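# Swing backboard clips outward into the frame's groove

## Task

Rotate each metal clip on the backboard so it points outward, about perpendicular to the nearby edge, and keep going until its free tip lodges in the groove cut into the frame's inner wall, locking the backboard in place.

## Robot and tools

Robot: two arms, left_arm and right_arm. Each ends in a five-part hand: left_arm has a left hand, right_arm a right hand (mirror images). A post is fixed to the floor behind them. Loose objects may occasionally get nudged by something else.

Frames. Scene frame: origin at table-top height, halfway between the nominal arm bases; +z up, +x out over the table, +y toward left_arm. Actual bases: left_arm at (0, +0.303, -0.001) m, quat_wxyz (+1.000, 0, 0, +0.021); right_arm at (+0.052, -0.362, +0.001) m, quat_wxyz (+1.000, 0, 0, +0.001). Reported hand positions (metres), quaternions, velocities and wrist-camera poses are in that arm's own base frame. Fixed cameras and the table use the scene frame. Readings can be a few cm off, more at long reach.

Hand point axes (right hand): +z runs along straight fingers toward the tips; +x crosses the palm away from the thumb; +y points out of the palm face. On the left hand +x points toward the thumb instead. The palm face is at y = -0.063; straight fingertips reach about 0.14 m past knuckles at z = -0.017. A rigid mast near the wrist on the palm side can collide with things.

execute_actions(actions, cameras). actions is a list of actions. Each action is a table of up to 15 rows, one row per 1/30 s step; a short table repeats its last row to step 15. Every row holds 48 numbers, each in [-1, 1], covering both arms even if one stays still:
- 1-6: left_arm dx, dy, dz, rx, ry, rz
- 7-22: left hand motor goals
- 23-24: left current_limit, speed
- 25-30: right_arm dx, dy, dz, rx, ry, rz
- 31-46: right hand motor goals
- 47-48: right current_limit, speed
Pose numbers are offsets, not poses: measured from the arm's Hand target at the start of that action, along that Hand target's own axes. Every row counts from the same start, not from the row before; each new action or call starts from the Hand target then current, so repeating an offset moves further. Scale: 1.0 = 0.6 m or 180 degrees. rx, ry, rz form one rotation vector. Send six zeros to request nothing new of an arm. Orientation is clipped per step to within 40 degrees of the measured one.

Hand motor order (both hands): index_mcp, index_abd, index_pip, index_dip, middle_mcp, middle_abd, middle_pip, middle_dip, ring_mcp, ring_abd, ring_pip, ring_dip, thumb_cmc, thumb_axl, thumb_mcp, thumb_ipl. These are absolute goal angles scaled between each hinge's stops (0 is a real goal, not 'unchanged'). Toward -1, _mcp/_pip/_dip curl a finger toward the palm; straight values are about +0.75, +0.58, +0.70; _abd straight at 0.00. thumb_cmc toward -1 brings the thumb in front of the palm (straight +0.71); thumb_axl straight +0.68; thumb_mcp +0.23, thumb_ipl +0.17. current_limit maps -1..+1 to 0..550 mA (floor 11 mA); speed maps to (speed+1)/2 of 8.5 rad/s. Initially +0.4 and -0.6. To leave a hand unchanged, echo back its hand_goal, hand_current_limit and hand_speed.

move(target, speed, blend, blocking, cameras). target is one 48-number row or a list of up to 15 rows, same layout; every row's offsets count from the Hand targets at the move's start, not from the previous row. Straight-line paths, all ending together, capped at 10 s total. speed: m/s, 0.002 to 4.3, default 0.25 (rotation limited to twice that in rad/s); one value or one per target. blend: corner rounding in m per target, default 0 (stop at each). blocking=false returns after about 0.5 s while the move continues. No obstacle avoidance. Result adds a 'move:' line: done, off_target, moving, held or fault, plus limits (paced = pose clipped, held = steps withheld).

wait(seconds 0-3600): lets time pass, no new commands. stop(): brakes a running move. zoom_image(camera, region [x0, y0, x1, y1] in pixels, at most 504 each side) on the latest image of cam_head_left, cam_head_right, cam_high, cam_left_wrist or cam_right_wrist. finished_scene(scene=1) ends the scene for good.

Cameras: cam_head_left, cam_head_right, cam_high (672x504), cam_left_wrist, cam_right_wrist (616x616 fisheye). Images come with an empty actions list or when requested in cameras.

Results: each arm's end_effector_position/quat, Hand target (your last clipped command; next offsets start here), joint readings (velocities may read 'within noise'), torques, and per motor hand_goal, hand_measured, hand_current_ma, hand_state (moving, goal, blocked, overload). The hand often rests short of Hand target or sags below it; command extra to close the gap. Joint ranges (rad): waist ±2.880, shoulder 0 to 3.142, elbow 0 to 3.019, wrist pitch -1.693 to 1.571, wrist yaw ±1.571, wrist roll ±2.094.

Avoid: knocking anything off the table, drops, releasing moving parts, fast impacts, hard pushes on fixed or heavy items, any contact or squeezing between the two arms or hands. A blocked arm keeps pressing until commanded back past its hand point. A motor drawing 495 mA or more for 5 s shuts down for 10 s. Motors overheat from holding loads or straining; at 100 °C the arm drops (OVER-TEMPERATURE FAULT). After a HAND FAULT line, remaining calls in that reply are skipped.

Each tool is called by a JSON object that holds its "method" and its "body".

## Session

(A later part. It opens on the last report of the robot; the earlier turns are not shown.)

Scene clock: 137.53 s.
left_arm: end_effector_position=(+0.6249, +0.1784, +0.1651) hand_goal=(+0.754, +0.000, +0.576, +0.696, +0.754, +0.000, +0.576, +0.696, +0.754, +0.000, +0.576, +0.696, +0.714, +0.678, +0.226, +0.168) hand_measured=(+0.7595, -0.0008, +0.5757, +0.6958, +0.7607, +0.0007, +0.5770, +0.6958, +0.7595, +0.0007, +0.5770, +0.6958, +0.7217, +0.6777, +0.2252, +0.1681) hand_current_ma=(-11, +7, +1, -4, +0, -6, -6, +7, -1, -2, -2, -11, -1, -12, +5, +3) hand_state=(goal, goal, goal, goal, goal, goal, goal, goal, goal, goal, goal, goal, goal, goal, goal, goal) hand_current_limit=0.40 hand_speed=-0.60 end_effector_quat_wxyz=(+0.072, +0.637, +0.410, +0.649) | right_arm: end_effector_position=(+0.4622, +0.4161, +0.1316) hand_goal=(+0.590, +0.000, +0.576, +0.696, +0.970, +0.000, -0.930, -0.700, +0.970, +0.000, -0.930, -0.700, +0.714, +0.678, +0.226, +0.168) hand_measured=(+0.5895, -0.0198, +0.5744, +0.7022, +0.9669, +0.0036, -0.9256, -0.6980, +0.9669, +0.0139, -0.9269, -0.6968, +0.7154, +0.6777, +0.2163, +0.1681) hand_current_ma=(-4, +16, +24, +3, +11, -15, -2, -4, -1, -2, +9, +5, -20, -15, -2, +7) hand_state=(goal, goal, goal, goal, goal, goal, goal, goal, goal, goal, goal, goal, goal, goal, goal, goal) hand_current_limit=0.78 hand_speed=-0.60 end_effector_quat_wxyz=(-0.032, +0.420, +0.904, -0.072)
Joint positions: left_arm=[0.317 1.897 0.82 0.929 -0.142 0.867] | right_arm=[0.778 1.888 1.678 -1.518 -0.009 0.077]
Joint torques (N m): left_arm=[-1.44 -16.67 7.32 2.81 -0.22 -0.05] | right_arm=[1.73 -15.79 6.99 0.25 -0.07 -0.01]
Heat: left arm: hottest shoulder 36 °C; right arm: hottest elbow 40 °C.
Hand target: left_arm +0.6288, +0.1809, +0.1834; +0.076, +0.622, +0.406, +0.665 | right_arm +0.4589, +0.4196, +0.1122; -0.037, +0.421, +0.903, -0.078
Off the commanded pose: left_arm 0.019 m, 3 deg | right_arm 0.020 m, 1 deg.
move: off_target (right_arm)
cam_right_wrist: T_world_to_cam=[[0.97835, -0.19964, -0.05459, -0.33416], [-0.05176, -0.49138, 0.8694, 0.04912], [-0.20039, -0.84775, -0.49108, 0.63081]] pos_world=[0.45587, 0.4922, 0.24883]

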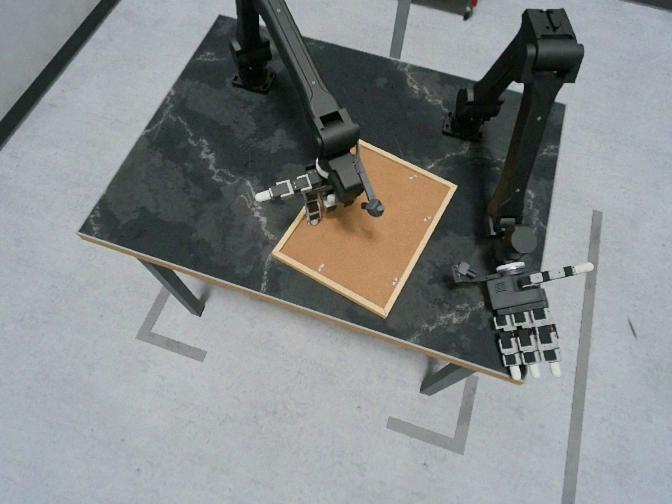

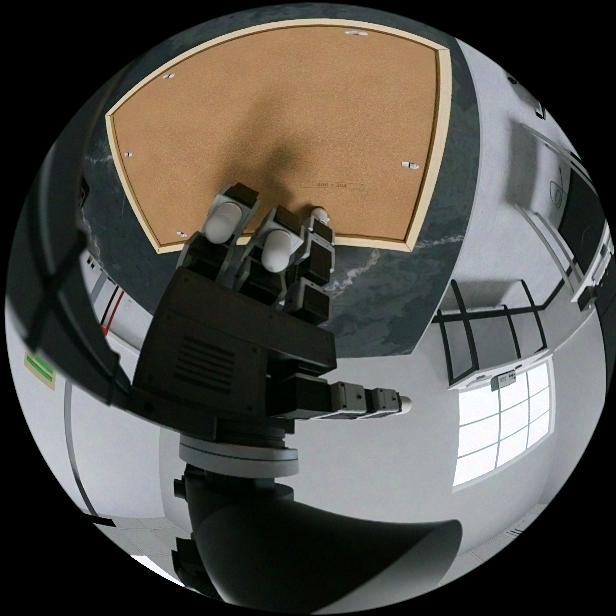

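{"method": "move", "body": {"target": [0,0,0,0,0,0,0.754,0,0.576,0.696,0.754,0,0.576,0.696,0.754,0,0.576,0.696,0.714,0.678,0.226,0.168,0.4,-0.6,-0.0262,-0.011,0.002,0,0,0,0.589,0,0.576,0.696,0.97,0,-0.93,-0.7,0.97,0,-0.93,-0.7,0.714,0.678,0.226,0.168,0.78,-0.6], "speed": 0.03, "cameras": ["cam_high","cam_right_wrist"]}}

{"method": "zoom_image", "body": {"camera": "cam_right_wrist", "region": [280, 180, 350, 250]}}

{"method": "zoom_image", "body": {"camera": "cam_high", "region": [290, 200, 340, 240]}}

Scene clock: 143.23 s.
left_arm: end_effector_position=(+0.6249, +0.1784, +0.1651) hand_goal=(+0.754, +0.000, +0.576, +0.696, +0.754, +0.000, +0.576, +0.696, +0.754, +0.000, +0.576, +0.696, +0.714, +0.678, +0.226, +0.168) hand_measured=(+0.7595, -0.0008, +0.5770, +0.6958, +0.7607, +0.0007, +0.5770, +0.6958, +0.7595, +0.0007, +0.5770, +0.6958, +0.7205, +0.6777, +0.2252, +0.1672) hand_current_ma=(-14, +9, +0, -13, +6, -5, +2, +4, -7, -2, -4, -4, -8, -8, +2, +0) hand_state=(goal, goal, goal, goal, goal, goal, goal, goal, goal, goal, goal, goal, goal, goal, goal, goal) hand_current_limit=0.40 hand_speed=-0.60 end_effector_quat_wxyz=(+0.072, +0.637, +0.410, +0.649) | right_arm: end_effector_position=(+0.4619, +0.4083, +0.1309) hand_goal=(+0.590, +0.000, +0.576, +0.696, +0.970, +0.000, -0.930, -0.700, +0.970, +0.000, -0.930, -0.700, +0.714, +0.678, +0.226, +0.168) hand_measured=(+0.5665, -0.0638, +0.5705, +0.6958, +0.9669, +0.0036, -0.9243, -0.6980, +0.9669, +0.0139, -0.9269, -0.6968, +0.7154, +0.6777, +0.2163, +0.1681) hand_current_ma=(-1, +22, +5, +9, +7, -5, +2, +12, -2, +1, -4, -9, -4, -1, -2, +15) hand_state=(blocked, blocked, goal, goal, goal, goal, goal, goal, goal, goal, goal, goal, goal, goal, goal, goal) hand_current_limit=0.78 hand_speed=-0.60 end_effector_quat_wxyz=(-0.033, +0.425, +0.902, -0.070)
Joint positions: left_arm=[0.317 1.897 0.82 0.929 -0.142 0.867] | right_arm=[0.769 1.872 1.652 -1.504 -0.012 0.077]
Joint torques (N m): left_arm=[-1.38 -16.67 7.34 2.78 -0.22 -0.06] | right_arm=[0.26 -15.74 6.68 0.05 -0.03 -0.23]
Heat: left arm: hottest shoulder 36 °C; right arm: hottest elbow 39 °C.
Hand target: left_arm +0.6288, +0.1809, +0.1834; +0.076, +0.622, +0.406, +0.665 | right_arm +0.4639, +0.4032, +0.1121; -0.037, +0.421, +0.903, -0.078
Off the commanded pose: left_arm 0.019 m, 3 deg | right_arm 0.020 m, 1 deg.
move: off_target (right_arm)
cam_right_wrist: T_world_to_cam=[[0.97634, -0.20915, -0.05487, -0.33055], [-0.05733, -0.49507, 0.86696, 0.05025], [-0.20849, -0.8433, -0.49535, 0.62629]] pos_world=[0.45618, 0.4839, 0.24854]

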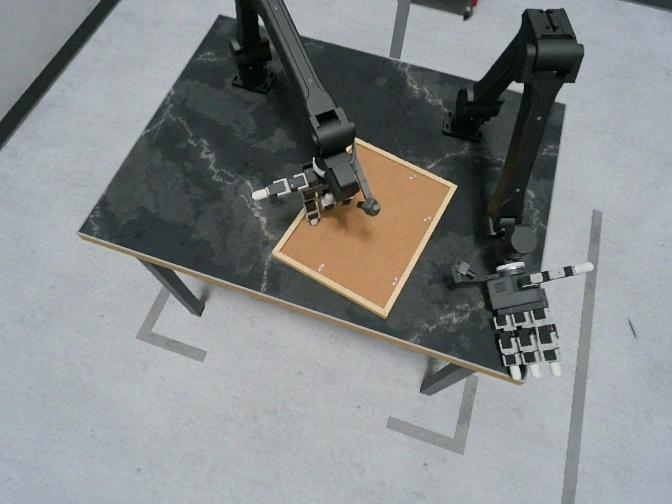

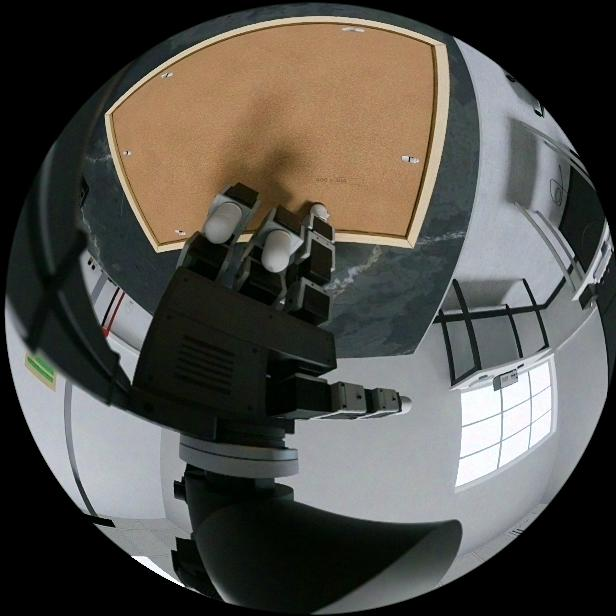

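Scaled by 7.200 from the camera's image (finer frame: 880x880).

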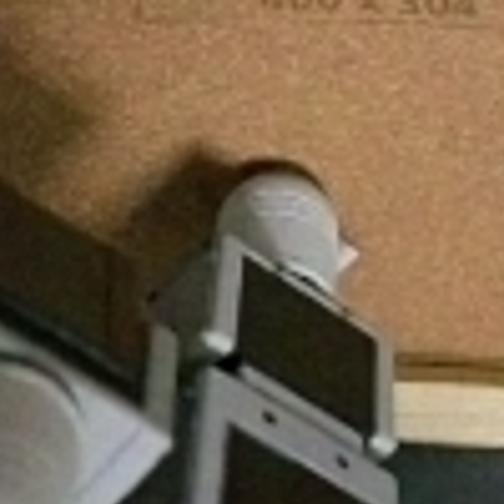

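Scaled by 10.080 from the camera's image (finer frame: 960x720).

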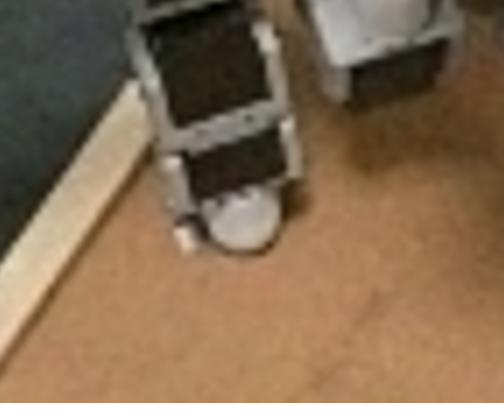

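{"method": "move", "body": {"target": [0,0,0,0,0,0,0.754,0,0.576,0.696,0.754,0,0.576,0.696,0.754,0,0.576,0.696,0.714,0.678,0.226,0.168,0.4,-0.6,-0.0262,-0.011,0.002,0,0,0,0.57,-0.04,0.576,0.696,0.97,0,-0.93,-0.7,0.97,0,-0.93,-0.7,0.714,0.678,0.226,0.168,0.78,-0.6], "speed": 0.03, "cameras": ["cam_high","cam_right_wrist"]}}

{"method": "zoom_image", "body": {"camera": "cam_right_wrist", "region": [280, 180, 350, 250]}}

{"method": "zoom_image", "body": {"camera": "cam_high", "region": [290, 200, 340, 240]}}

Scene clock: 146.17 s.
left_arm: end_effector_position=(+0.6249, +0.1784, +0.1651) hand_goal=(+0.754, +0.000, +0.576, +0.696, +0.754, +0.000, +0.576, +0.696, +0.754, +0.000, +0.576, +0.696, +0.714, +0.678, +0.226, +0.168) hand_measured=(+0.7607, +0.0007, +0.5757, +0.6958, +0.7607, -0.0008, +0.5770, +0.6958, +0.7595, +0.0007, +0.5770, +0.6958, +0.7205, +0.6777, +0.2262, +0.1681) hand_current_ma=(-6, +8, +3, -10, -2, -4, +9, +7, -16, -11, -2, -9, -6, -8, +1, -6) hand_state=(goal, goal, goal, goal, goal, goal, goal, goal, goal, goal, goal, goal, goal, goal, goal, goal) hand_current_limit=0.40 hand_speed=-0.60 end_effector_quat_wxyz=(+0.072, +0.637, +0.410, +0.649) | right_arm: end_effector_position=(+0.4653, +0.3945, +0.1285) hand_goal=(+0.570, -0.040, +0.576, +0.696, +0.970, +0.000, -0.930, -0.700, +0.970, +0.000, -0.930, -0.700, +0.714, +0.678, +0.226, +0.168) hand_measured=(+0.5364, -0.1781, +0.5629, +0.6920, +0.9669, +0.0036, -0.9256, -0.6980, +0.9669, +0.0139, -0.9269, -0.6968, +0.7154, +0.6767, +0.2163, +0.1681) hand_current_ma=(-14, -16, +8, +7, +12, +0, +1, +0, -8, +2, -6, +0, -6, -7, -7, +7) hand_state=(blocked, blocked, goal, goal, goal, goal, goal, goal, goal, goal, goal, goal, goal, goal, goal, goal) hand_current_limit=0.78 hand_speed=-0.60 end_effector_quat_wxyz=(-0.036, +0.421, +0.904, -0.069)
Joint positions: left_arm=[0.317 1.897 0.82 0.929 -0.142 0.867] | right_arm=[0.743 1.856 1.623 -1.493 -0.014 0.044]
Joint torques (N m): left_arm=[-1.44 -16.62 7.32 2.78 -0.22 -0.06] | right_arm=[0.26 -15.79 6.74 0.08 0.06 -0.25]
Heat: left arm: hottest shoulder 36 °C; right arm: hottest elbow 39 °C.
Hand target: left_arm +0.6288, +0.1809, +0.1834; +0.076, +0.622, +0.406, +0.665 | right_arm +0.4688, +0.3868, +0.1120; -0.037, +0.421, +0.903, -0.078
Off the commanded pose: left_arm 0.019 m, 3 deg | right_arm 0.018 m, 1 deg.
move: off_target (right_arm)
cam_right_wrist: T_world_to_cam=[[0.97762, -0.20115, -0.06164, -0.33972], [-0.04796, -0.49838, 0.86563, 0.04281], [-0.20484, -0.8433, -0.49688, 0.6127]] pos_world=[0.45968, 0.4697, 0.24644]

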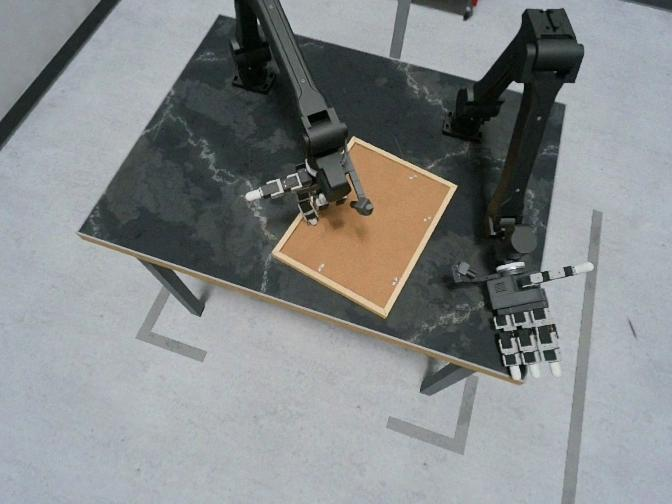

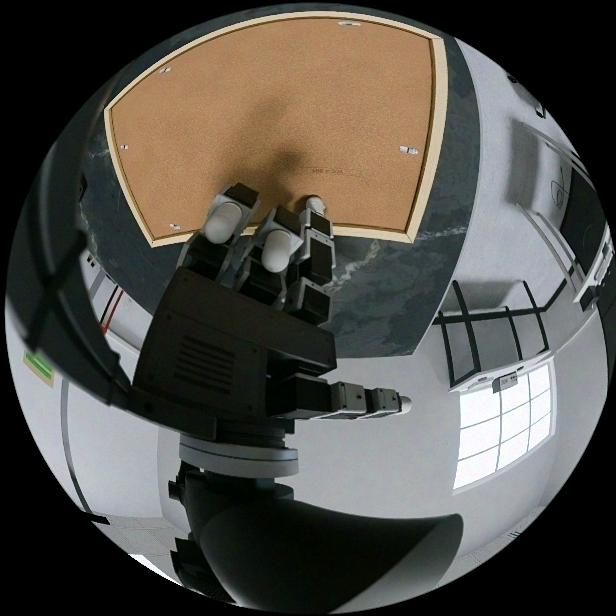

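Scaled by 7.200 from the camera's image (finer frame: 880x880).

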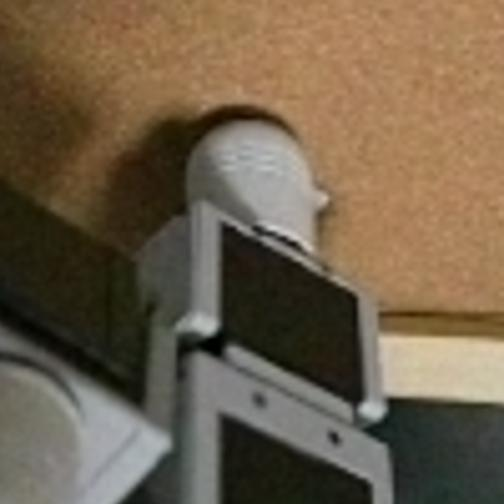

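Scaled by 10.080 from the camera's image (finer frame: 960x720).

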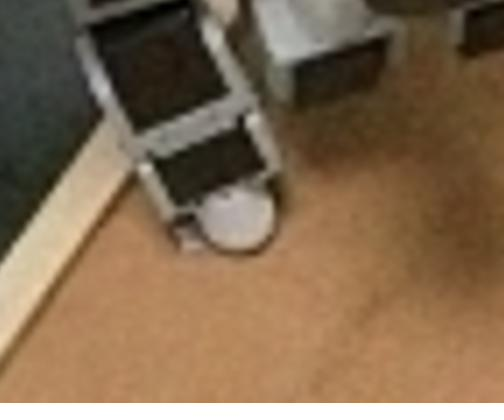

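{"method": "move", "body": {"target": [0,0,0,0,0,0,0.754,0,0.576,0.696,0.754,0,0.576,0.696,0.754,0,0.576,0.696,0.714,0.678,0.226,0.168,0.4,-0.6,0,0,0,0,0,0,0.6,0.2,0.576,0.696,0.97,0,-0.93,-0.7,0.97,0,-0.93,-0.7,0.714,0.678,0.226,0.168,0.78,-0.6], "speed": 0.03, "cameras": ["cam_high","cam_right_wrist"]}}

{"method": "zoom_image", "body": {"camera": "cam_right_wrist", "region": [280, 180, 350, 250]}}

{"method": "zoom_image", "body": {"camera": "cam_high", "region": [290, 200, 340, 240]}}

Scene clock: 149.87 s.
left_arm: end_effector_position=(+0.6249, +0.1784, +0.1651) hand_goal=(+0.754, +0.000, +0.576, +0.696, +0.754, +0.000, +0.576, +0.696, +0.754, +0.000, +0.576, +0.696, +0.714, +0.678, +0.226, +0.168) hand_measured=(+0.7595, -0.0008, +0.5770, +0.6958, +0.7607, -0.0008, +0.5770, +0.6958, +0.7595, -0.0008, +0.5770, +0.6958, +0.7205, +0.6767, +0.2252, +0.1672) hand_current_ma=(-8, +8, +7, -4, +6, -9, +6, +4, -1, +0, -2, -9, +3, -5, -2, +2) hand_state=(goal, goal, goal, goal, goal, goal, goal, goal, goal, goal, goal, goal, goal, goal, goal, goal) hand_current_limit=0.40 hand_speed=-0.60 end_effector_quat_wxyz=(+0.072, +0.637, +0.410, +0.649) | right_arm: end_effector_position=(+0.4650, +0.3948, +0.1287) hand_goal=(+0.600, +0.200, +0.576, +0.696, +0.970, +0.000, -0.930, -0.700, +0.970, +0.000, -0.930, -0.700, +0.714, +0.678, +0.226, +0.168) hand_measured=(+0.5364, -0.1722, +0.5629, +0.6932, +0.9669, +0.0036, -0.9243, -0.6980, +0.9669, +0.0139, -0.9269, -0.6968, +0.7154, +0.6767, +0.2163, +0.1681) hand_current_ma=(-11, -111, +11, -4, +6, -10, +6, -2, -9, -21, +3, -15, -2, -4, +1, +5) hand_state=(blocked, blocked, goal, goal, goal, goal, goal, goal, goal, goal, goal, goal, goal, goal, goal, goal) hand_current_limit=0.78 hand_speed=-0.60 end_effector_quat_wxyz=(-0.037, +0.420, +0.904, -0.069)
Joint positions: left_arm=[0.317 1.897 0.82 0.929 -0.142 0.867] | right_arm=[0.743 1.856 1.623 -1.493 -0.015 0.042]
Joint torques (N m): left_arm=[-1.44 -16.62 7.32 2.78 -0.22 -0.06] | right_arm=[-0.15 -15.79 6.72 0.05 0.05 -0.23]
Heat: left arm: hottest shoulder 37 °C; right arm: hottest elbow 38 °C.
Hand target: left_arm +0.6288, +0.1809, +0.1834; +0.076, +0.622, +0.406, +0.665 | right_arm +0.4688, +0.3868, +0.1120; -0.037, +0.421, +0.903, -0.078
Off the commanded pose: left_arm 0.019 m, 3 deg | right_arm 0.019 m, 1 deg.
move: done
cam_right_wrist: T_world_to_cam=[[0.9778, -0.19989, -0.06283, -0.33987], [-0.04662, -0.49985, 0.86485, 0.04286], [-0.20428, -0.84273, -0.49808, 0.61267]] pos_world=[0.45948, 0.4698, 0.24674]

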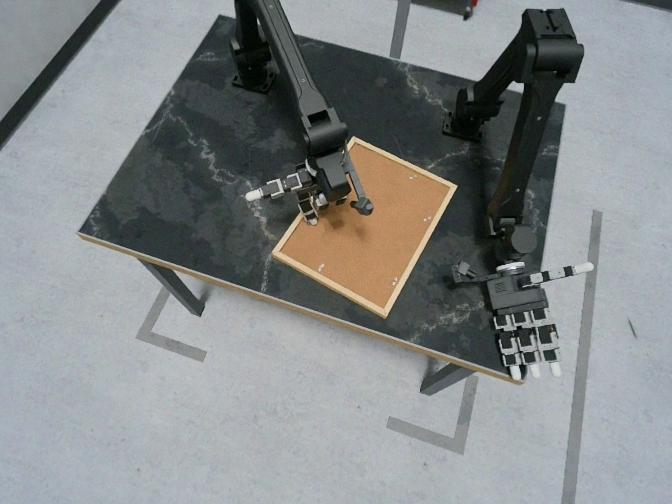

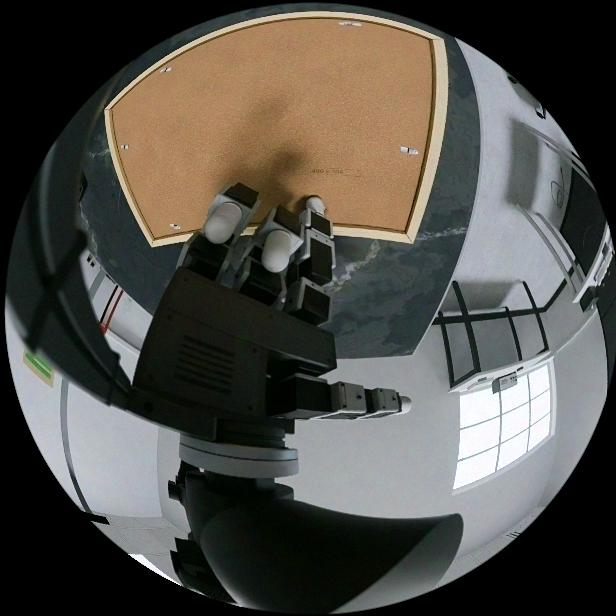

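Scaled by 7.200 from the camera's image (finer frame: 880x880).

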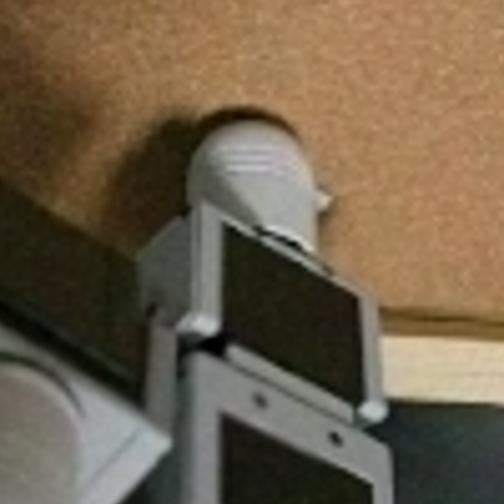

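Scaled by 10.080 from the camera's image (finer frame: 960x720).

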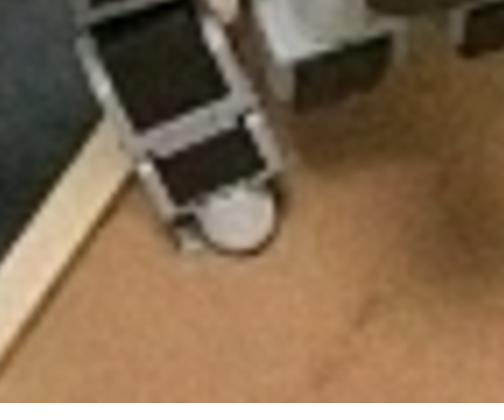

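{"method": "move", "body": {"target": [[0,0,0,0,0,0,0.754,0,0.576,0.696,0.754,0,0.576,0.696,0.754,0,0.576,0.696,0.714,0.678,0.226,0.168,0.4,-0.6,0,-0.0168,-0.0952,0,0,0,0.6,0,0.576,0.696,0.97,0,-0.93,-0.7,0.97,0,-0.93,-0.7,0.714,0.678,0.226,0.168,0.78,-0.6],[0,0,0,0,0,0,0.754,0,0.576,0.696,0.754,0,0.576,0.696,0.754,0,0.576,0.696,0.714,0.678,0.226,0.168,0.4,-0.6,0.0394,-0.0617,-0.0533,-0.0426,0.0444,0.5152,-0.205,0,0.98,0.98,0.97,0,-0.93,-0.7,0.97,0,-0.93,-0.7,0.714,0.678,0.226,0.168,0.78,-0.6]], "speed": 0.2, "cameras": ["cam_head_left","cam_high","cam_right_wrist"]}}

Scene clock: 181.37 s.
left_arm: end_effector_position=(+0.6249, +0.1784, +0.1651) hand_goal=(+0.754, +0.000, +0.576, +0.696, +0.754, +0.000, +0.576, +0.696, +0.754, +0.000, +0.576, +0.696, +0.714, +0.678, +0.226, +0.168) hand_measured=(+0.7595, +0.0007, +0.5757, +0.6958, +0.7607, -0.0008, +0.5770, +0.6958, +0.7595, -0.0008, +0.5770, +0.6958, +0.7205, +0.6777, +0.2262, +0.1681) hand_current_ma=(-4, +9, +3, -9, -2, -3, +10, +6, -9, -5, -5, -8, -7, -4, -2, +3) hand_state=(goal, goal, goal, goal, goal, goal, goal, goal, goal, goal, goal, goal, goal, goal, goal, goal) hand_current_limit=0.40 hand_speed=-0.60 end_effector_quat_wxyz=(+0.072, +0.637, +0.410, +0.649) | right_arm: end_effector_position=(+0.4214, +0.3688, +0.1432) hand_goal=(-0.204, +0.000, +0.980, +0.980, +0.970, +0.000, -0.930, -0.700, +0.970, +0.000, -0.930, -0.700, +0.714, +0.678, +0.226, +0.168) hand_measured=(-0.1462, -0.0184, +0.9722, +0.9774, +0.9669, +0.0036, -0.9256, -0.6980, +0.9669, +0.0139, -0.9269, -0.6968, +0.7154, +0.6777, +0.2163, +0.1672) hand_current_ma=(+1, +14, +5, -5, +13, -7, +18, -5, -5, -2, +8, +3, +0, -6, +2, +1) hand_state=(blocked, goal, goal, goal, goal, goal, goal, goal, goal, goal, goal, goal, goal, goal, goal, goal) hand_current_limit=0.78 hand_speed=-0.60 end_effector_quat_wxyz=(+0.008, +0.946, +0.323, -0.021)
Joint positions: left_arm=[0.317 1.897 0.82 0.929 -0.142 0.867] | right_arm=[0.859 1.961 1.788 -1.443 -0.007 1.771]
Joint torques (N m): left_arm=[-1.38 -16.62 7.32 2.8 -0.22 -0.06] | right_arm=[1.32 -17.26 12.05 -0.09 0.08 0.02]
Heat: left arm: hottest shoulder 37 °C; right arm: hottest elbow 37 °C.
Hand target: left_arm +0.6288, +0.1809, +0.1834; +0.076, +0.622, +0.406, +0.665 | right_arm +0.4299, +0.3852, +0.1499; +0.000, +0.948, +0.317, +0.000
Off the commanded pose: left_arm 0.019 m, 3 deg | right_arm 0.020 m, 3 deg.
move: off_target (right_arm); target 2's new numbers were sent with right_arm's hand 0.019 m and 3 deg from that target
cam_right_wrist: T_world_to_cam=[[-0.23751, -0.96831, 0.07726, 0.47402], [-0.54339, 0.19837, 0.81571, -0.02586], [-0.80518, 0.15175, -0.57328, 0.48627]] pos_world=[0.49007, 0.39033, 0.26324]

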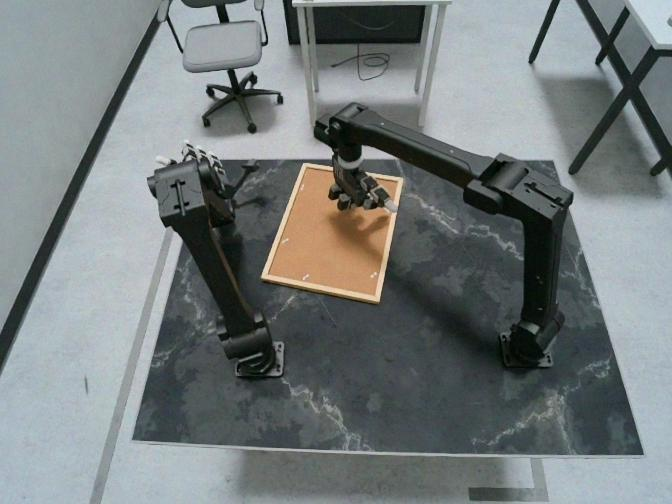

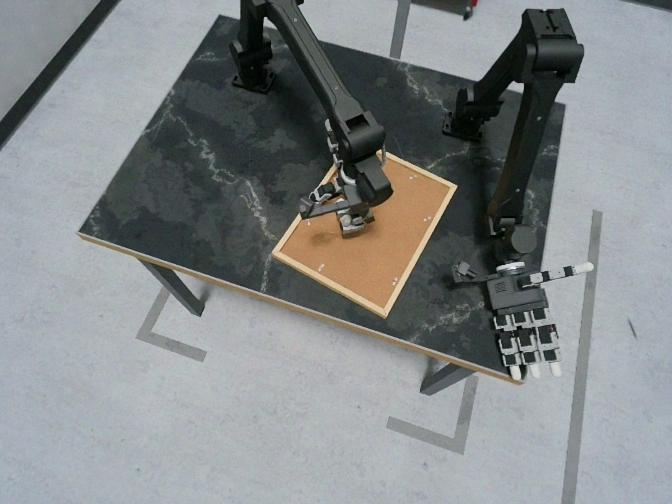

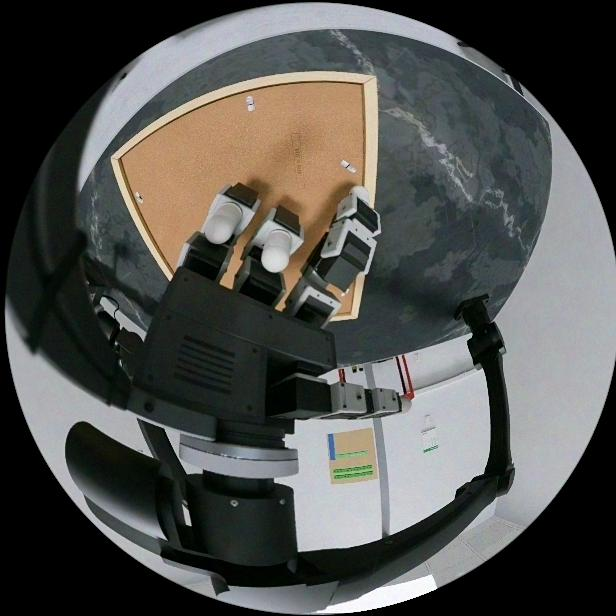

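{"method": "zoom_image", "body": {"camera": "cam_right_wrist", "region": [310, 130, 400, 220]}}

Scaled by 5.600 from the camera's image (finer frame: 880x880).

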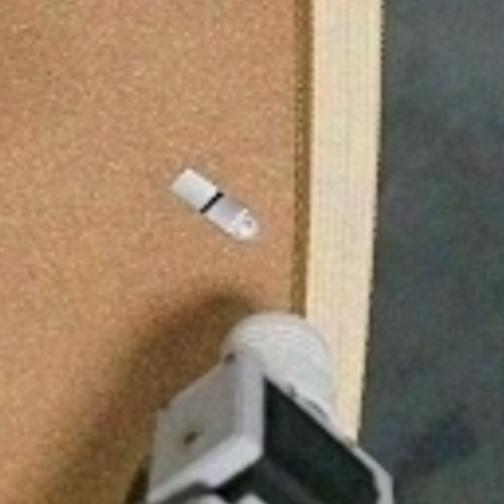

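{"method": "move", "body": {"target": [0,0,0,0,0,0,0.754,0,0.576,0.696,0.754,0,0.576,0.696,0.754,0,0.576,0.696,0.714,0.678,0.226,0.168,0.4,-0.6,0.005,0.0056,0.0417,0,0,0,-0.205,0,0.98,0.98,0.97,0,-0.93,-0.7,0.97,0,-0.93,-0.7,0.714,0.678,0.226,0.168,0.78,-0.6], "speed": 0.06, "cameras": ["cam_high","cam_right_wrist"]}}

{"method": "zoom_image", "body": {"camera": "cam_right_wrist", "region": [310, 130, 400, 220]}}

Scene clock: 189.27 s.
left_arm: end_effector_position=(+0.6249, +0.1784, +0.1651) hand_goal=(+0.754, +0.000, +0.576, +0.696, +0.754, +0.000, +0.576, +0.696, +0.754, +0.000, +0.576, +0.696, +0.714, +0.678, +0.226, +0.168) hand_measured=(+0.7595, -0.0008, +0.5770, +0.6958, +0.7607, -0.0008, +0.5770, +0.6958, +0.7595, +0.0007, +0.5770, +0.6958, +0.7205, +0.6767, +0.2262, +0.1681) hand_current_ma=(-4, +3, +0, -6, +5, -6, +3, +9, -5, -12, +1, -14, +2, -8, -8, -3) hand_state=(goal, goal, goal, goal, goal, goal, goal, goal, goal, goal, goal, goal, goal, goal, goal, goal) hand_current_limit=0.40 hand_speed=-0.60 end_effector_quat_wxyz=(+0.072, +0.637, +0.410, +0.649) | right_arm: end_effector_position=(+0.4299, +0.3782, +0.1286) hand_goal=(-0.204, +0.000, +0.980, +0.980, +0.970, +0.000, -0.930, -0.700, +0.970, +0.000, -0.930, -0.700, +0.714, +0.678, +0.226, +0.168) hand_measured=(-0.1462, -0.0184, +0.9722, +0.9774, +0.9669, +0.0036, -0.9243, -0.6980, +0.9669, +0.0139, -0.9281, -0.6968, +0.7142, +0.6767, +0.2163, +0.1681) hand_current_ma=(+3, +22, +0, +0, +7, +0, +13, +9, +10, -3, -4, -2, +0, -10, +2, +8) hand_state=(blocked, goal, goal, goal, goal, goal, goal, goal, goal, goal, goal, goal, goal, goal, goal, goal) hand_current_limit=0.78 hand_speed=-0.60 end_effector_quat_wxyz=(+0.002, +0.946, +0.323, -0.009)
Joint positions: left_arm=[0.317 1.897 0.82 0.929 -0.142 0.867] | right_arm=[0.859 1.983 1.788 -1.392 -0.006 1.771]
Joint torques (N m): left_arm=[-1.44 -16.62 7.32 2.78 -0.22 -0.06] | right_arm=[1.2 -18.26 9.39 0.13 0.08 -0.05]
Heat: left arm: hottest shoulder 37 °C; right arm: hottest elbow 38 °C.
Hand target: left_arm +0.6288, +0.1809, +0.1834; +0.076, +0.622, +0.406, +0.665 | right_arm +0.4344, +0.3843, +0.1251; +0.000, +0.948, +0.317, +0.000
Off the commanded pose: left_arm 0.019 m, 3 deg | right_arm 0.008 m, 1 deg.
move: done
cam_right_wrist: T_world_to_cam=[[-0.2387, -0.96963, 0.05323, 0.49039], [-0.55902, 0.18203, 0.80893, 0.00258], [-0.79405, 0.16333, -0.5855, 0.47574]] pos_world=[0.49626, 0.39732, 0.25035]

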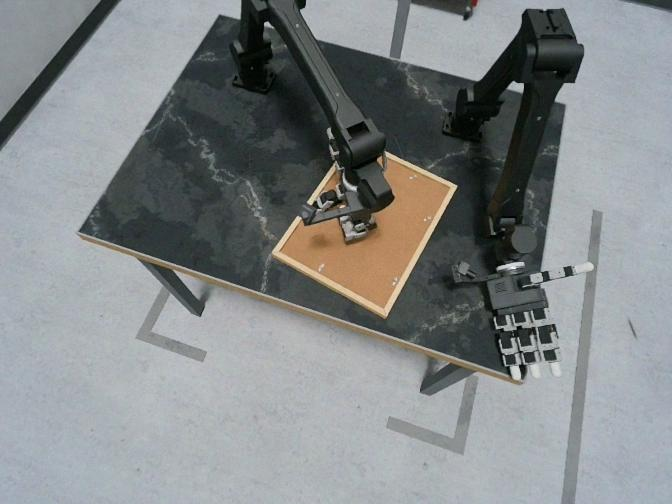

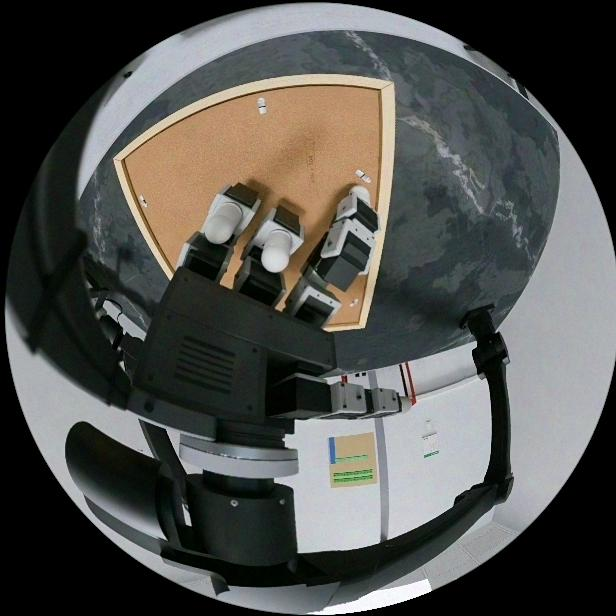

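Scaled by 5.600 from the camera's image (finer frame: 880x880).

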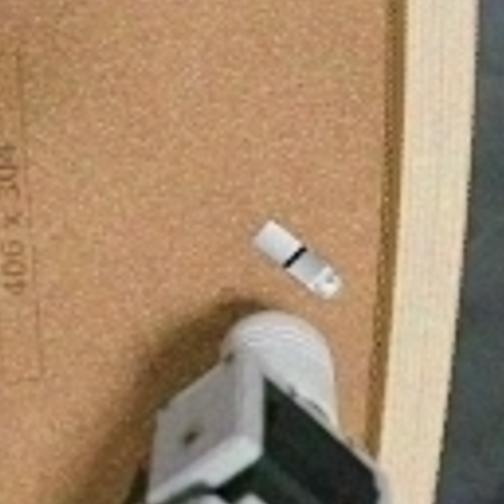

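{"method": "move", "body": {"target": [0,0,0,0,0,0,0.754,0,0.576,0.696,0.754,0,0.576,0.696,0.754,0,0.576,0.696,0.714,0.678,0.226,0.168,0.4,-0.6,0.009,-0.0037,0.0417,0,0,0,-0.205,0,0.98,0.98,0.97,0,-0.93,-0.7,0.97,0,-0.93,-0.7,0.714,0.678,0.226,0.168,0.78,-0.6], "speed": 0.06, "cameras": ["cam_right_wrist"]}}

{"method": "zoom_image", "body": {"camera": "cam_right_wrist", "region": [310, 130, 400, 220]}}

Scene clock: 194.00 s.
left_arm: end_effector_position=(+0.6249, +0.1784, +0.1651) hand_goal=(+0.754, +0.000, +0.576, +0.696, +0.754, +0.000, +0.576, +0.696, +0.754, +0.000, +0.576, +0.696, +0.714, +0.678, +0.226, +0.168) hand_measured=(+0.7595, -0.0008, +0.5770, +0.6958, +0.7607, -0.0008, +0.5770, +0.6958, +0.7595, +0.0007, +0.5770, +0.6958, +0.7205, +0.6777, +0.2252, +0.1672) hand_current_ma=(-7, +5, +2, -6, -4, -3, +4, +7, -8, -7, -1, -12, -4, -11, +2, -7) hand_state=(goal, goal, goal, goal, goal, goal, goal, goal, goal, goal, goal, goal, goal, goal, goal, goal) hand_current_limit=0.40 hand_speed=-0.60 end_effector_quat_wxyz=(+0.072, +0.637, +0.410, +0.649) | right_arm: end_effector_position=(+0.4375, +0.3871, +0.1082) hand_goal=(-0.204, +0.000, +0.980, +0.980, +0.970, +0.000, -0.930, -0.700, +0.970, +0.000, -0.930, -0.700, +0.714, +0.678, +0.226, +0.168) hand_measured=(-0.1462, -0.0169, +0.9722, +0.9774, +0.9669, +0.0036, -0.9243, -0.6980, +0.9669, +0.0139, -0.9269, -0.6968, +0.7154, +0.6777, +0.2163, +0.1681) hand_current_ma=(+5, -1, +19, -1, +9, -9, +13, +8, -2, +7, +8, -12, +3, -11, +9, +8) hand_state=(blocked, goal, goal, goal, goal, goal, goal, goal, goal, goal, goal, goal, goal, goal, goal, goal) hand_current_limit=0.78 hand_speed=-0.60 end_effector_quat_wxyz=(-0.002, +0.946, +0.323, -0.002)
Joint positions: left_arm=[0.317 1.897 0.82 0.929 -0.142 0.867] | right_arm=[0.859 2.017 1.788 -1.343 -0.006 1.771]
Joint torques (N m): left_arm=[-1.44 -16.67 7.31 2.8 -0.22 -0.06] | right_arm=[1.55 -18.61 8.09 0.17 0.09 -0.02]
Heat: left arm: hottest shoulder 37 °C; right arm: hottest elbow 38 °C.
Hand target: left_arm +0.6288, +0.1809, +0.1834; +0.076, +0.622, +0.406, +0.665 | right_arm +0.4373, +0.3893, +0.1000; +0.000, +0.948, +0.317, +0.000
Off the commanded pose: left_arm 0.019 m, 3 deg | right_arm 0.008 m, 1 deg.
move: done
cam_right_wrist: T_world_to_cam=[[-0.23917, -0.97019, 0.03912, 0.50384], [-0.56741, 0.17234, 0.8052, 0.02958], [-0.78794, 0.17038, -0.59172, 0.46371]] pos_world=[0.50266, 0.40472, 0.23086]

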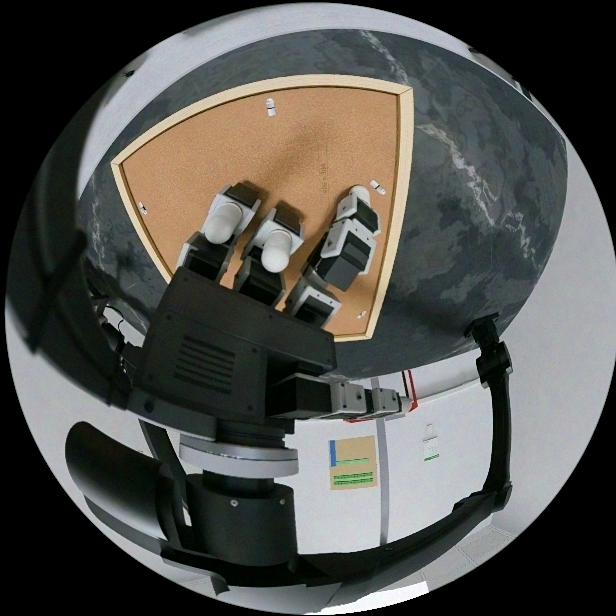

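Scaled by 5.600 from the camera's image (finer frame: 880x880).

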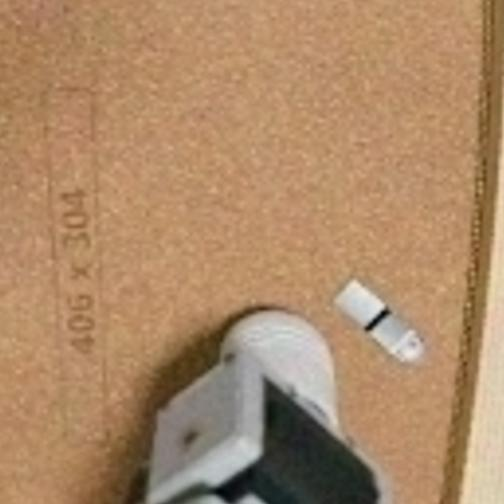

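{"method": "move", "body": {"target": [[0,0,0,0,0,0,0.754,0,0.576,0.696,0.754,0,0.576,0.696,0.754,0,0.576,0.696,0.714,0.678,0.226,0.168,0.4,-0.6,-0.0133,0,0,0,0,0,-0.205,0,0.98,0.98,0.97,0,-0.93,-0.7,0.97,0,-0.93,-0.7,0.714,0.678,0.226,0.168,0.78,-0.6],[0,0,0,0,0,0,0.754,0,0.576,0.696,0.754,0,0.576,0.696,0.754,0,0.576,0.696,0.714,0.678,0.226,0.168,0.4,-0.6,-0.0133,0.0133,0.008,0,0,0,-0.205,0,0.98,0.98,0.97,0,-0.93,-0.7,0.97,0,-0.93,-0.7,0.714,0.678,0.226,0.168,0.78,-0.6]], "speed": 0.05, "cameras": ["cam_right_wrist"]}}

{"method": "zoom_image", "body": {"camera": "cam_right_wrist", "region": [310, 130, 400, 220]}}

Scene clock: 197.93 s.
left_arm: end_effector_position=(+0.6249, +0.1784, +0.1651) hand_goal=(+0.754, +0.000, +0.576, +0.696, +0.754, +0.000, +0.576, +0.696, +0.754, +0.000, +0.576, +0.696, +0.714, +0.678, +0.226, +0.168) hand_measured=(+0.7607, -0.0008, +0.5770, +0.6958, +0.7607, -0.0008, +0.5770, +0.6958, +0.7595, +0.0007, +0.5770, +0.6971, +0.7217, +0.6777, +0.2252, +0.1672) hand_current_ma=(-7, +6, +5, -5, +3, -7, -2, +8, -5, -13, -5, -15, -1, -8, +2, +2) hand_state=(goal, goal, goal, goal, goal, goal, goal, goal, goal, goal, goal, goal, goal, goal, goal, goal) hand_current_limit=0.40 hand_speed=-0.60 end_effector_quat_wxyz=(+0.072, +0.637, +0.410, +0.649) | right_arm: end_effector_position=(+0.4324, +0.3824, +0.0984) hand_goal=(-0.204, +0.000, +0.980, +0.980, +0.970, +0.000, -0.930, -0.700, +0.970, +0.000, -0.930, -0.700, +0.714, +0.678, +0.226, +0.168) hand_measured=(-0.2029, -0.0286, +0.9696, +0.9888, +0.9669, +0.0036, -0.9243, -0.6980, +0.9669, +0.0139, -0.9269, -0.6955, +0.7142, +0.6777, +0.2163, +0.1672) hand_current_ma=(-12, +9, +6, +0, +9, +0, +8, -16, -10, +6, -3, +10, -6, -10, +4, -2) hand_state=(goal, blocked, goal, goal, goal, goal, goal, goal, goal, goal, goal, goal, goal, goal, goal, goal) hand_current_limit=0.78 hand_speed=-0.60 end_effector_quat_wxyz=(+0.000, +0.946, +0.324, -0.004)
Joint positions: left_arm=[0.317 1.897 0.82 0.929 -0.142 0.867] | right_arm=[0.861 2.009 1.747 -1.317 -0.004 1.771]
Joint torques (N m): left_arm=[-1.44 -16.67 7.32 2.81 -0.22 -0.06] | right_arm=[0.09 -19.25 7.53 0.13 0.01 -0.1]
Heat: left arm: hottest shoulder 37 °C; right arm: hottest elbow 38 °C.
Hand target: left_arm +0.6288, +0.1809, +0.1834; +0.076, +0.622, +0.406, +0.665 | right_arm +0.4358, +0.3781, +0.0952; +0.000, +0.948, +0.317, +0.000
Off the commanded pose: left_arm 0.019 m, 3 deg | right_arm 0.006 m, 1 deg.
move: done
cam_right_wrist: T_world_to_cam=[[-0.23716, -0.9704, 0.04548, 0.49697], [-0.56538, 0.17594, 0.80585, 0.03301], [-0.79, 0.1654, -0.59037, 0.45726]] pos_world=[0.49776, 0.40082, 0.22076]

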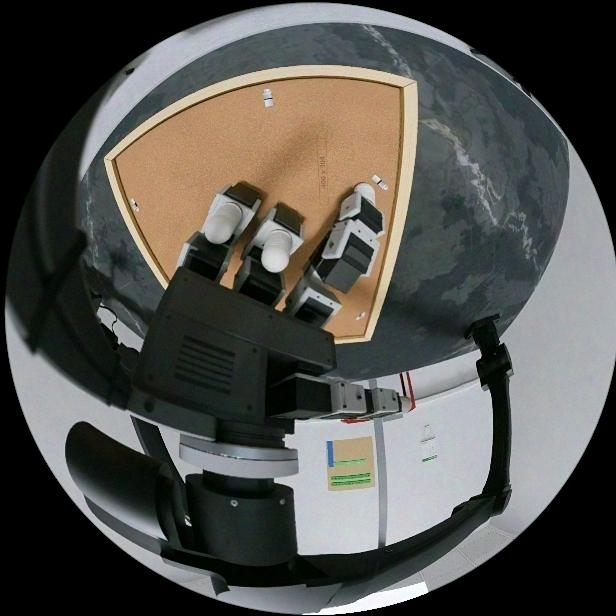

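Scaled by 5.600 from the camera's image (finer frame: 880x880).

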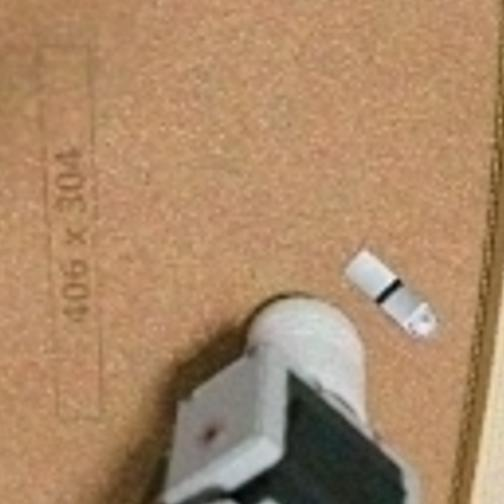

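{"method": "move", "body": {"target": [0,0,0,0,0,0,0.754,0,0.576,0.696,0.754,0,0.576,0.696,0.754,0,0.576,0.696,0.714,0.678,0.226,0.168,0.4,-0.6,-0.003,0.033,0,0,0,0,-0.15,0,0.98,0.98,0.97,0,-0.93,-0.7,0.97,0,-0.93,-0.7,0.714,0.678,0.226,0.168,0.78,-0.6], "speed": 0.05, "cameras": ["cam_right_wrist"]}}

{"method": "zoom_image", "body": {"camera": "cam_right_wrist", "region": [310, 130, 400, 220]}}

Scene clock: 201.00 s.
left_arm: end_effector_position=(+0.6249, +0.1784, +0.1651) hand_goal=(+0.754, +0.000, +0.576, +0.696, +0.754, +0.000, +0.576, +0.696, +0.754, +0.000, +0.576, +0.696, +0.714, +0.678, +0.226, +0.168) hand_measured=(+0.7595, +0.0007, +0.5770, +0.6958, +0.7607, +0.0007, +0.5757, +0.6958, +0.7595, +0.0007, +0.5770, +0.6958, +0.7205, +0.6777, +0.2262, +0.1681) hand_current_ma=(-9, +6, +8, -7, +1, -3, -6, +12, +0, -4, -6, -6, +4, -11, -3, +4) hand_state=(goal, goal, goal, goal, goal, goal, goal, goal, goal, goal, goal, goal, goal, goal, goal, goal) hand_current_limit=0.40 hand_speed=-0.60 end_effector_quat_wxyz=(+0.072, +0.637, +0.410, +0.649) | right_arm: end_effector_position=(+0.4380, +0.3719, +0.1058) hand_goal=(-0.150, +0.000, +0.980, +0.980, +0.970, +0.000, -0.930, -0.700, +0.970, +0.000, -0.930, -0.700, +0.714, +0.678, +0.226, +0.168) hand_measured=(-0.1305, -0.0286, +0.9722, +1.0000, +0.9669, +0.0036, -0.9243, -0.6980, +0.9669, +0.0124, -0.9269, -0.6968, +0.7142, +0.6767, +0.2163, +0.1672) hand_current_ma=(+8, -6, +5, +0, +12, +8, +4, -2, -4, +13, +1, -1, -2, +8, -2, +14) hand_state=(goal, blocked, goal, blocked, goal, goal, goal, goal, goal, goal, goal, goal, goal, goal, goal, goal) hand_current_limit=0.78 hand_speed=-0.60 end_effector_quat_wxyz=(-0.007, +0.950, +0.314, +0.003)
Joint positions: left_arm=[0.317 1.897 0.82 0.929 -0.142 0.867] | right_arm=[0.84 1.983 1.729 -1.305 -0.009 1.772]
Joint torques (N m): left_arm=[-1.44 -16.67 7.31 2.78 -0.22 -0.06] | right_arm=[-0.38 -18.2 7.04 0.08 0.12 -0.31]
Heat: left arm: hottest shoulder 37 °C; right arm: hottest elbow 37 °C.
Hand target: left_arm +0.6288, +0.1809, +0.1834; +0.076, +0.622, +0.406, +0.665 | right_arm +0.4462, +0.3612, +0.0951; +0.000, +0.948, +0.317, +0.000
Off the commanded pose: left_arm 0.019 m, 3 deg | right_arm 0.017 m, 1 deg.
move: off_target (right_arm)
cam_right_wrist: T_world_to_cam=[[-0.25932, -0.96546, 0.02531, 0.49786], [-0.56943, 0.17401, 0.80341, 0.03477], [-0.78006, 0.19393, -0.59489, 0.45335]] pos_world=[0.50255, 0.3867, 0.22916]

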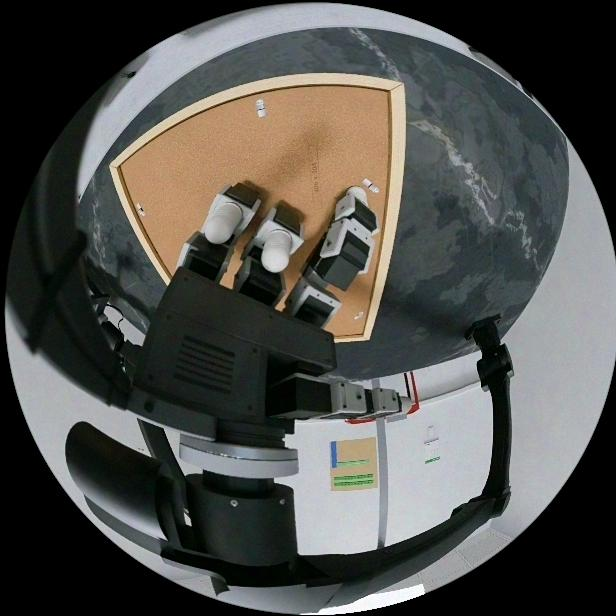

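Scaled by 5.600 from the camera's image (finer frame: 880x880).

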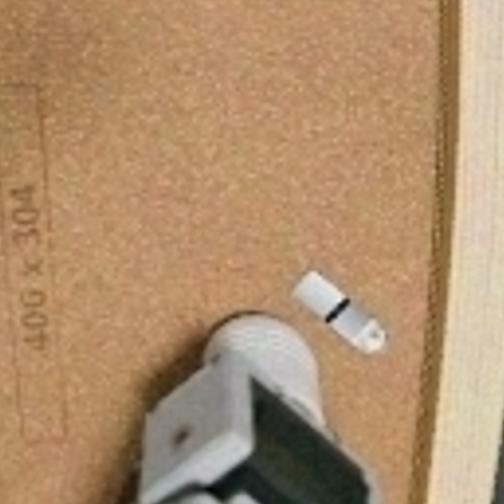

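{"method": "zoom_image", "body": {"camera": "cam_right_wrist", "region": [180, 160, 400, 350]}}

Scaled by 2.291 from the camera's image (finer frame: 880x880).

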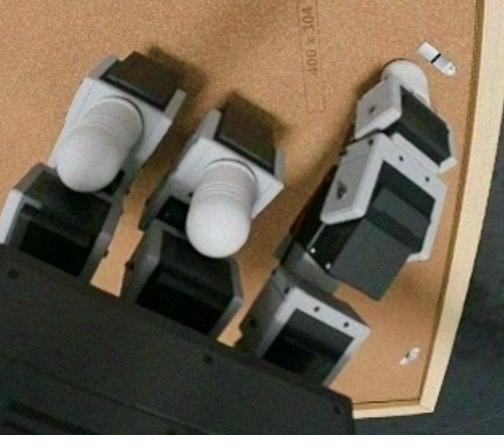

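{"method": "move", "body": {"target": [0,0,0,0,0,0,0.754,0,0.576,0.696,0.754,0,0.576,0.696,0.754,0,0.576,0.696,0.714,0.678,0.226,0.168,0.4,-0.6,0,-0.01,-0.035,0,0,0,-0.15,0,0.98,0.98,0.97,0,-0.93,-0.7,0.97,0,-0.93,-0.7,0.714,0.678,0.226,0.168,0.78,-0.6], "speed": 0.05, "cameras": ["cam_right_wrist"]}}

{"method": "zoom_image", "body": {"camera": "cam_right_wrist", "region": [320, 140, 400, 220]}}

Scene clock: 211.43 s.
left_arm: end_effector_position=(+0.6249, +0.1784, +0.1651) hand_goal=(+0.754, +0.000, +0.576, +0.696, +0.754, +0.000, +0.576, +0.696, +0.754, +0.000, +0.576, +0.696, +0.714, +0.678, +0.226, +0.168) hand_measured=(+0.7595, +0.0007, +0.5770, +0.6958, +0.7607, -0.0008, +0.5770, +0.6958, +0.7595, -0.0008, +0.5770, +0.6958, +0.7205, +0.6777, +0.2252, +0.1681) hand_current_ma=(-8, +14, +9, -9, -2, -6, +0, +10, -10, -11, -7, -10, -3, -10, -5, +3) hand_state=(goal, goal, goal, goal, goal, goal, goal, goal, goal, goal, goal, goal, goal, goal, goal, goal) hand_current_limit=0.40 hand_speed=-0.60 end_effector_quat_wxyz=(+0.072, +0.637, +0.410, +0.649) | right_arm: end_effector_position=(+0.4345, +0.3659, +0.1079) hand_goal=(-0.150, +0.000, +0.980, +0.980, +0.970, +0.000, -0.930, -0.700, +0.970, +0.000, -0.930, -0.700, +0.714, +0.678, +0.226, +0.168) hand_measured=(-0.1269, -0.0213, +0.9709, +0.9926, +0.9669, +0.0036, -0.9256, -0.6980, +0.9669, +0.0153, -0.9269, -0.6968, +0.7142, +0.6767, +0.2163, +0.1672) hand_current_ma=(+6, +6, +6, -2, +13, +1, +0, -3, -9, +6, +9, -4, -1, -11, -7, +11) hand_state=(blocked, blocked, goal, goal, goal, goal, goal, goal, goal, goal, goal, goal, goal, goal, goal, goal) hand_current_limit=0.78 hand_speed=-0.60 end_effector_quat_wxyz=(+0.001, +0.949, +0.316, -0.008)
Joint positions: left_arm=[0.317 1.897 0.82 0.929 -0.142 0.867] | right_arm=[0.838 1.982 1.729 -1.334 -0.006 1.766]
Joint torques (N m): left_arm=[-1.44 -16.67 7.31 2.8 -0.22 -0.06] | right_arm=[-0.32 -18.96 9.85 -0.68 0.09 -0.24]
Heat: left arm: hottest shoulder 37 °C; right arm: hottest elbow 37 °C.
Hand target: left_arm +0.6288, +0.1809, +0.1834; +0.076, +0.622, +0.406, +0.665 | right_arm +0.4426, +0.3659, +0.1160; +0.000, +0.948, +0.317, +0.000
Off the commanded pose: left_arm 0.019 m, 3 deg | right_arm 0.012 m, 1 deg.
move: off_target (right_arm)
cam_right_wrist: T_world_to_cam=[[-0.25385, -0.96587, 0.05157, 0.48603], [-0.5571, 0.18958, 0.80851, 0.02056], [-0.7907, 0.17652, -0.58621, 0.46304]] pos_world=[0.50096, 0.38381, 0.22975]

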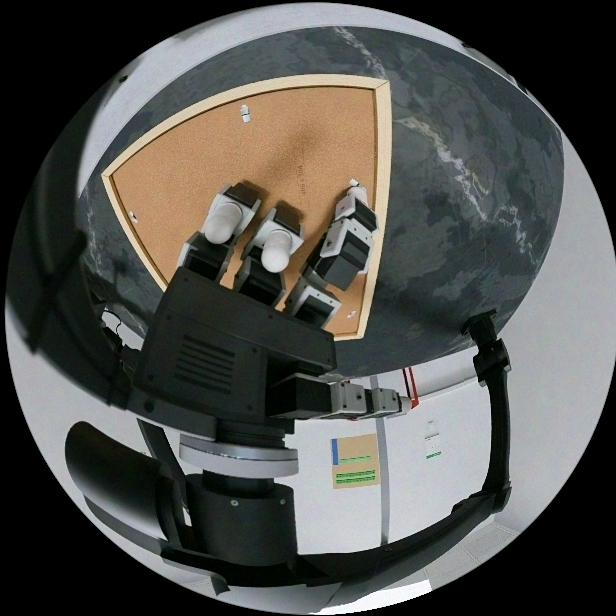

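Scaled by 6.300 from the camera's image (finer frame: 880x880).

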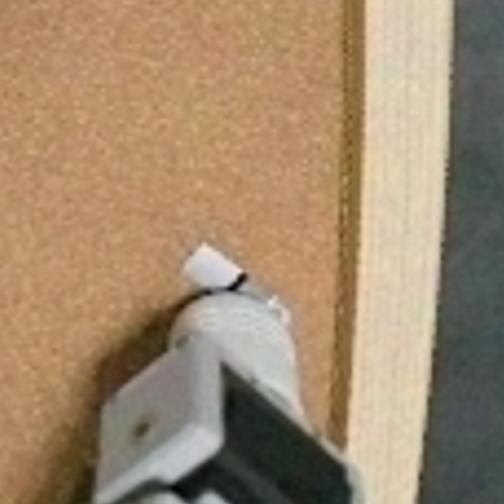

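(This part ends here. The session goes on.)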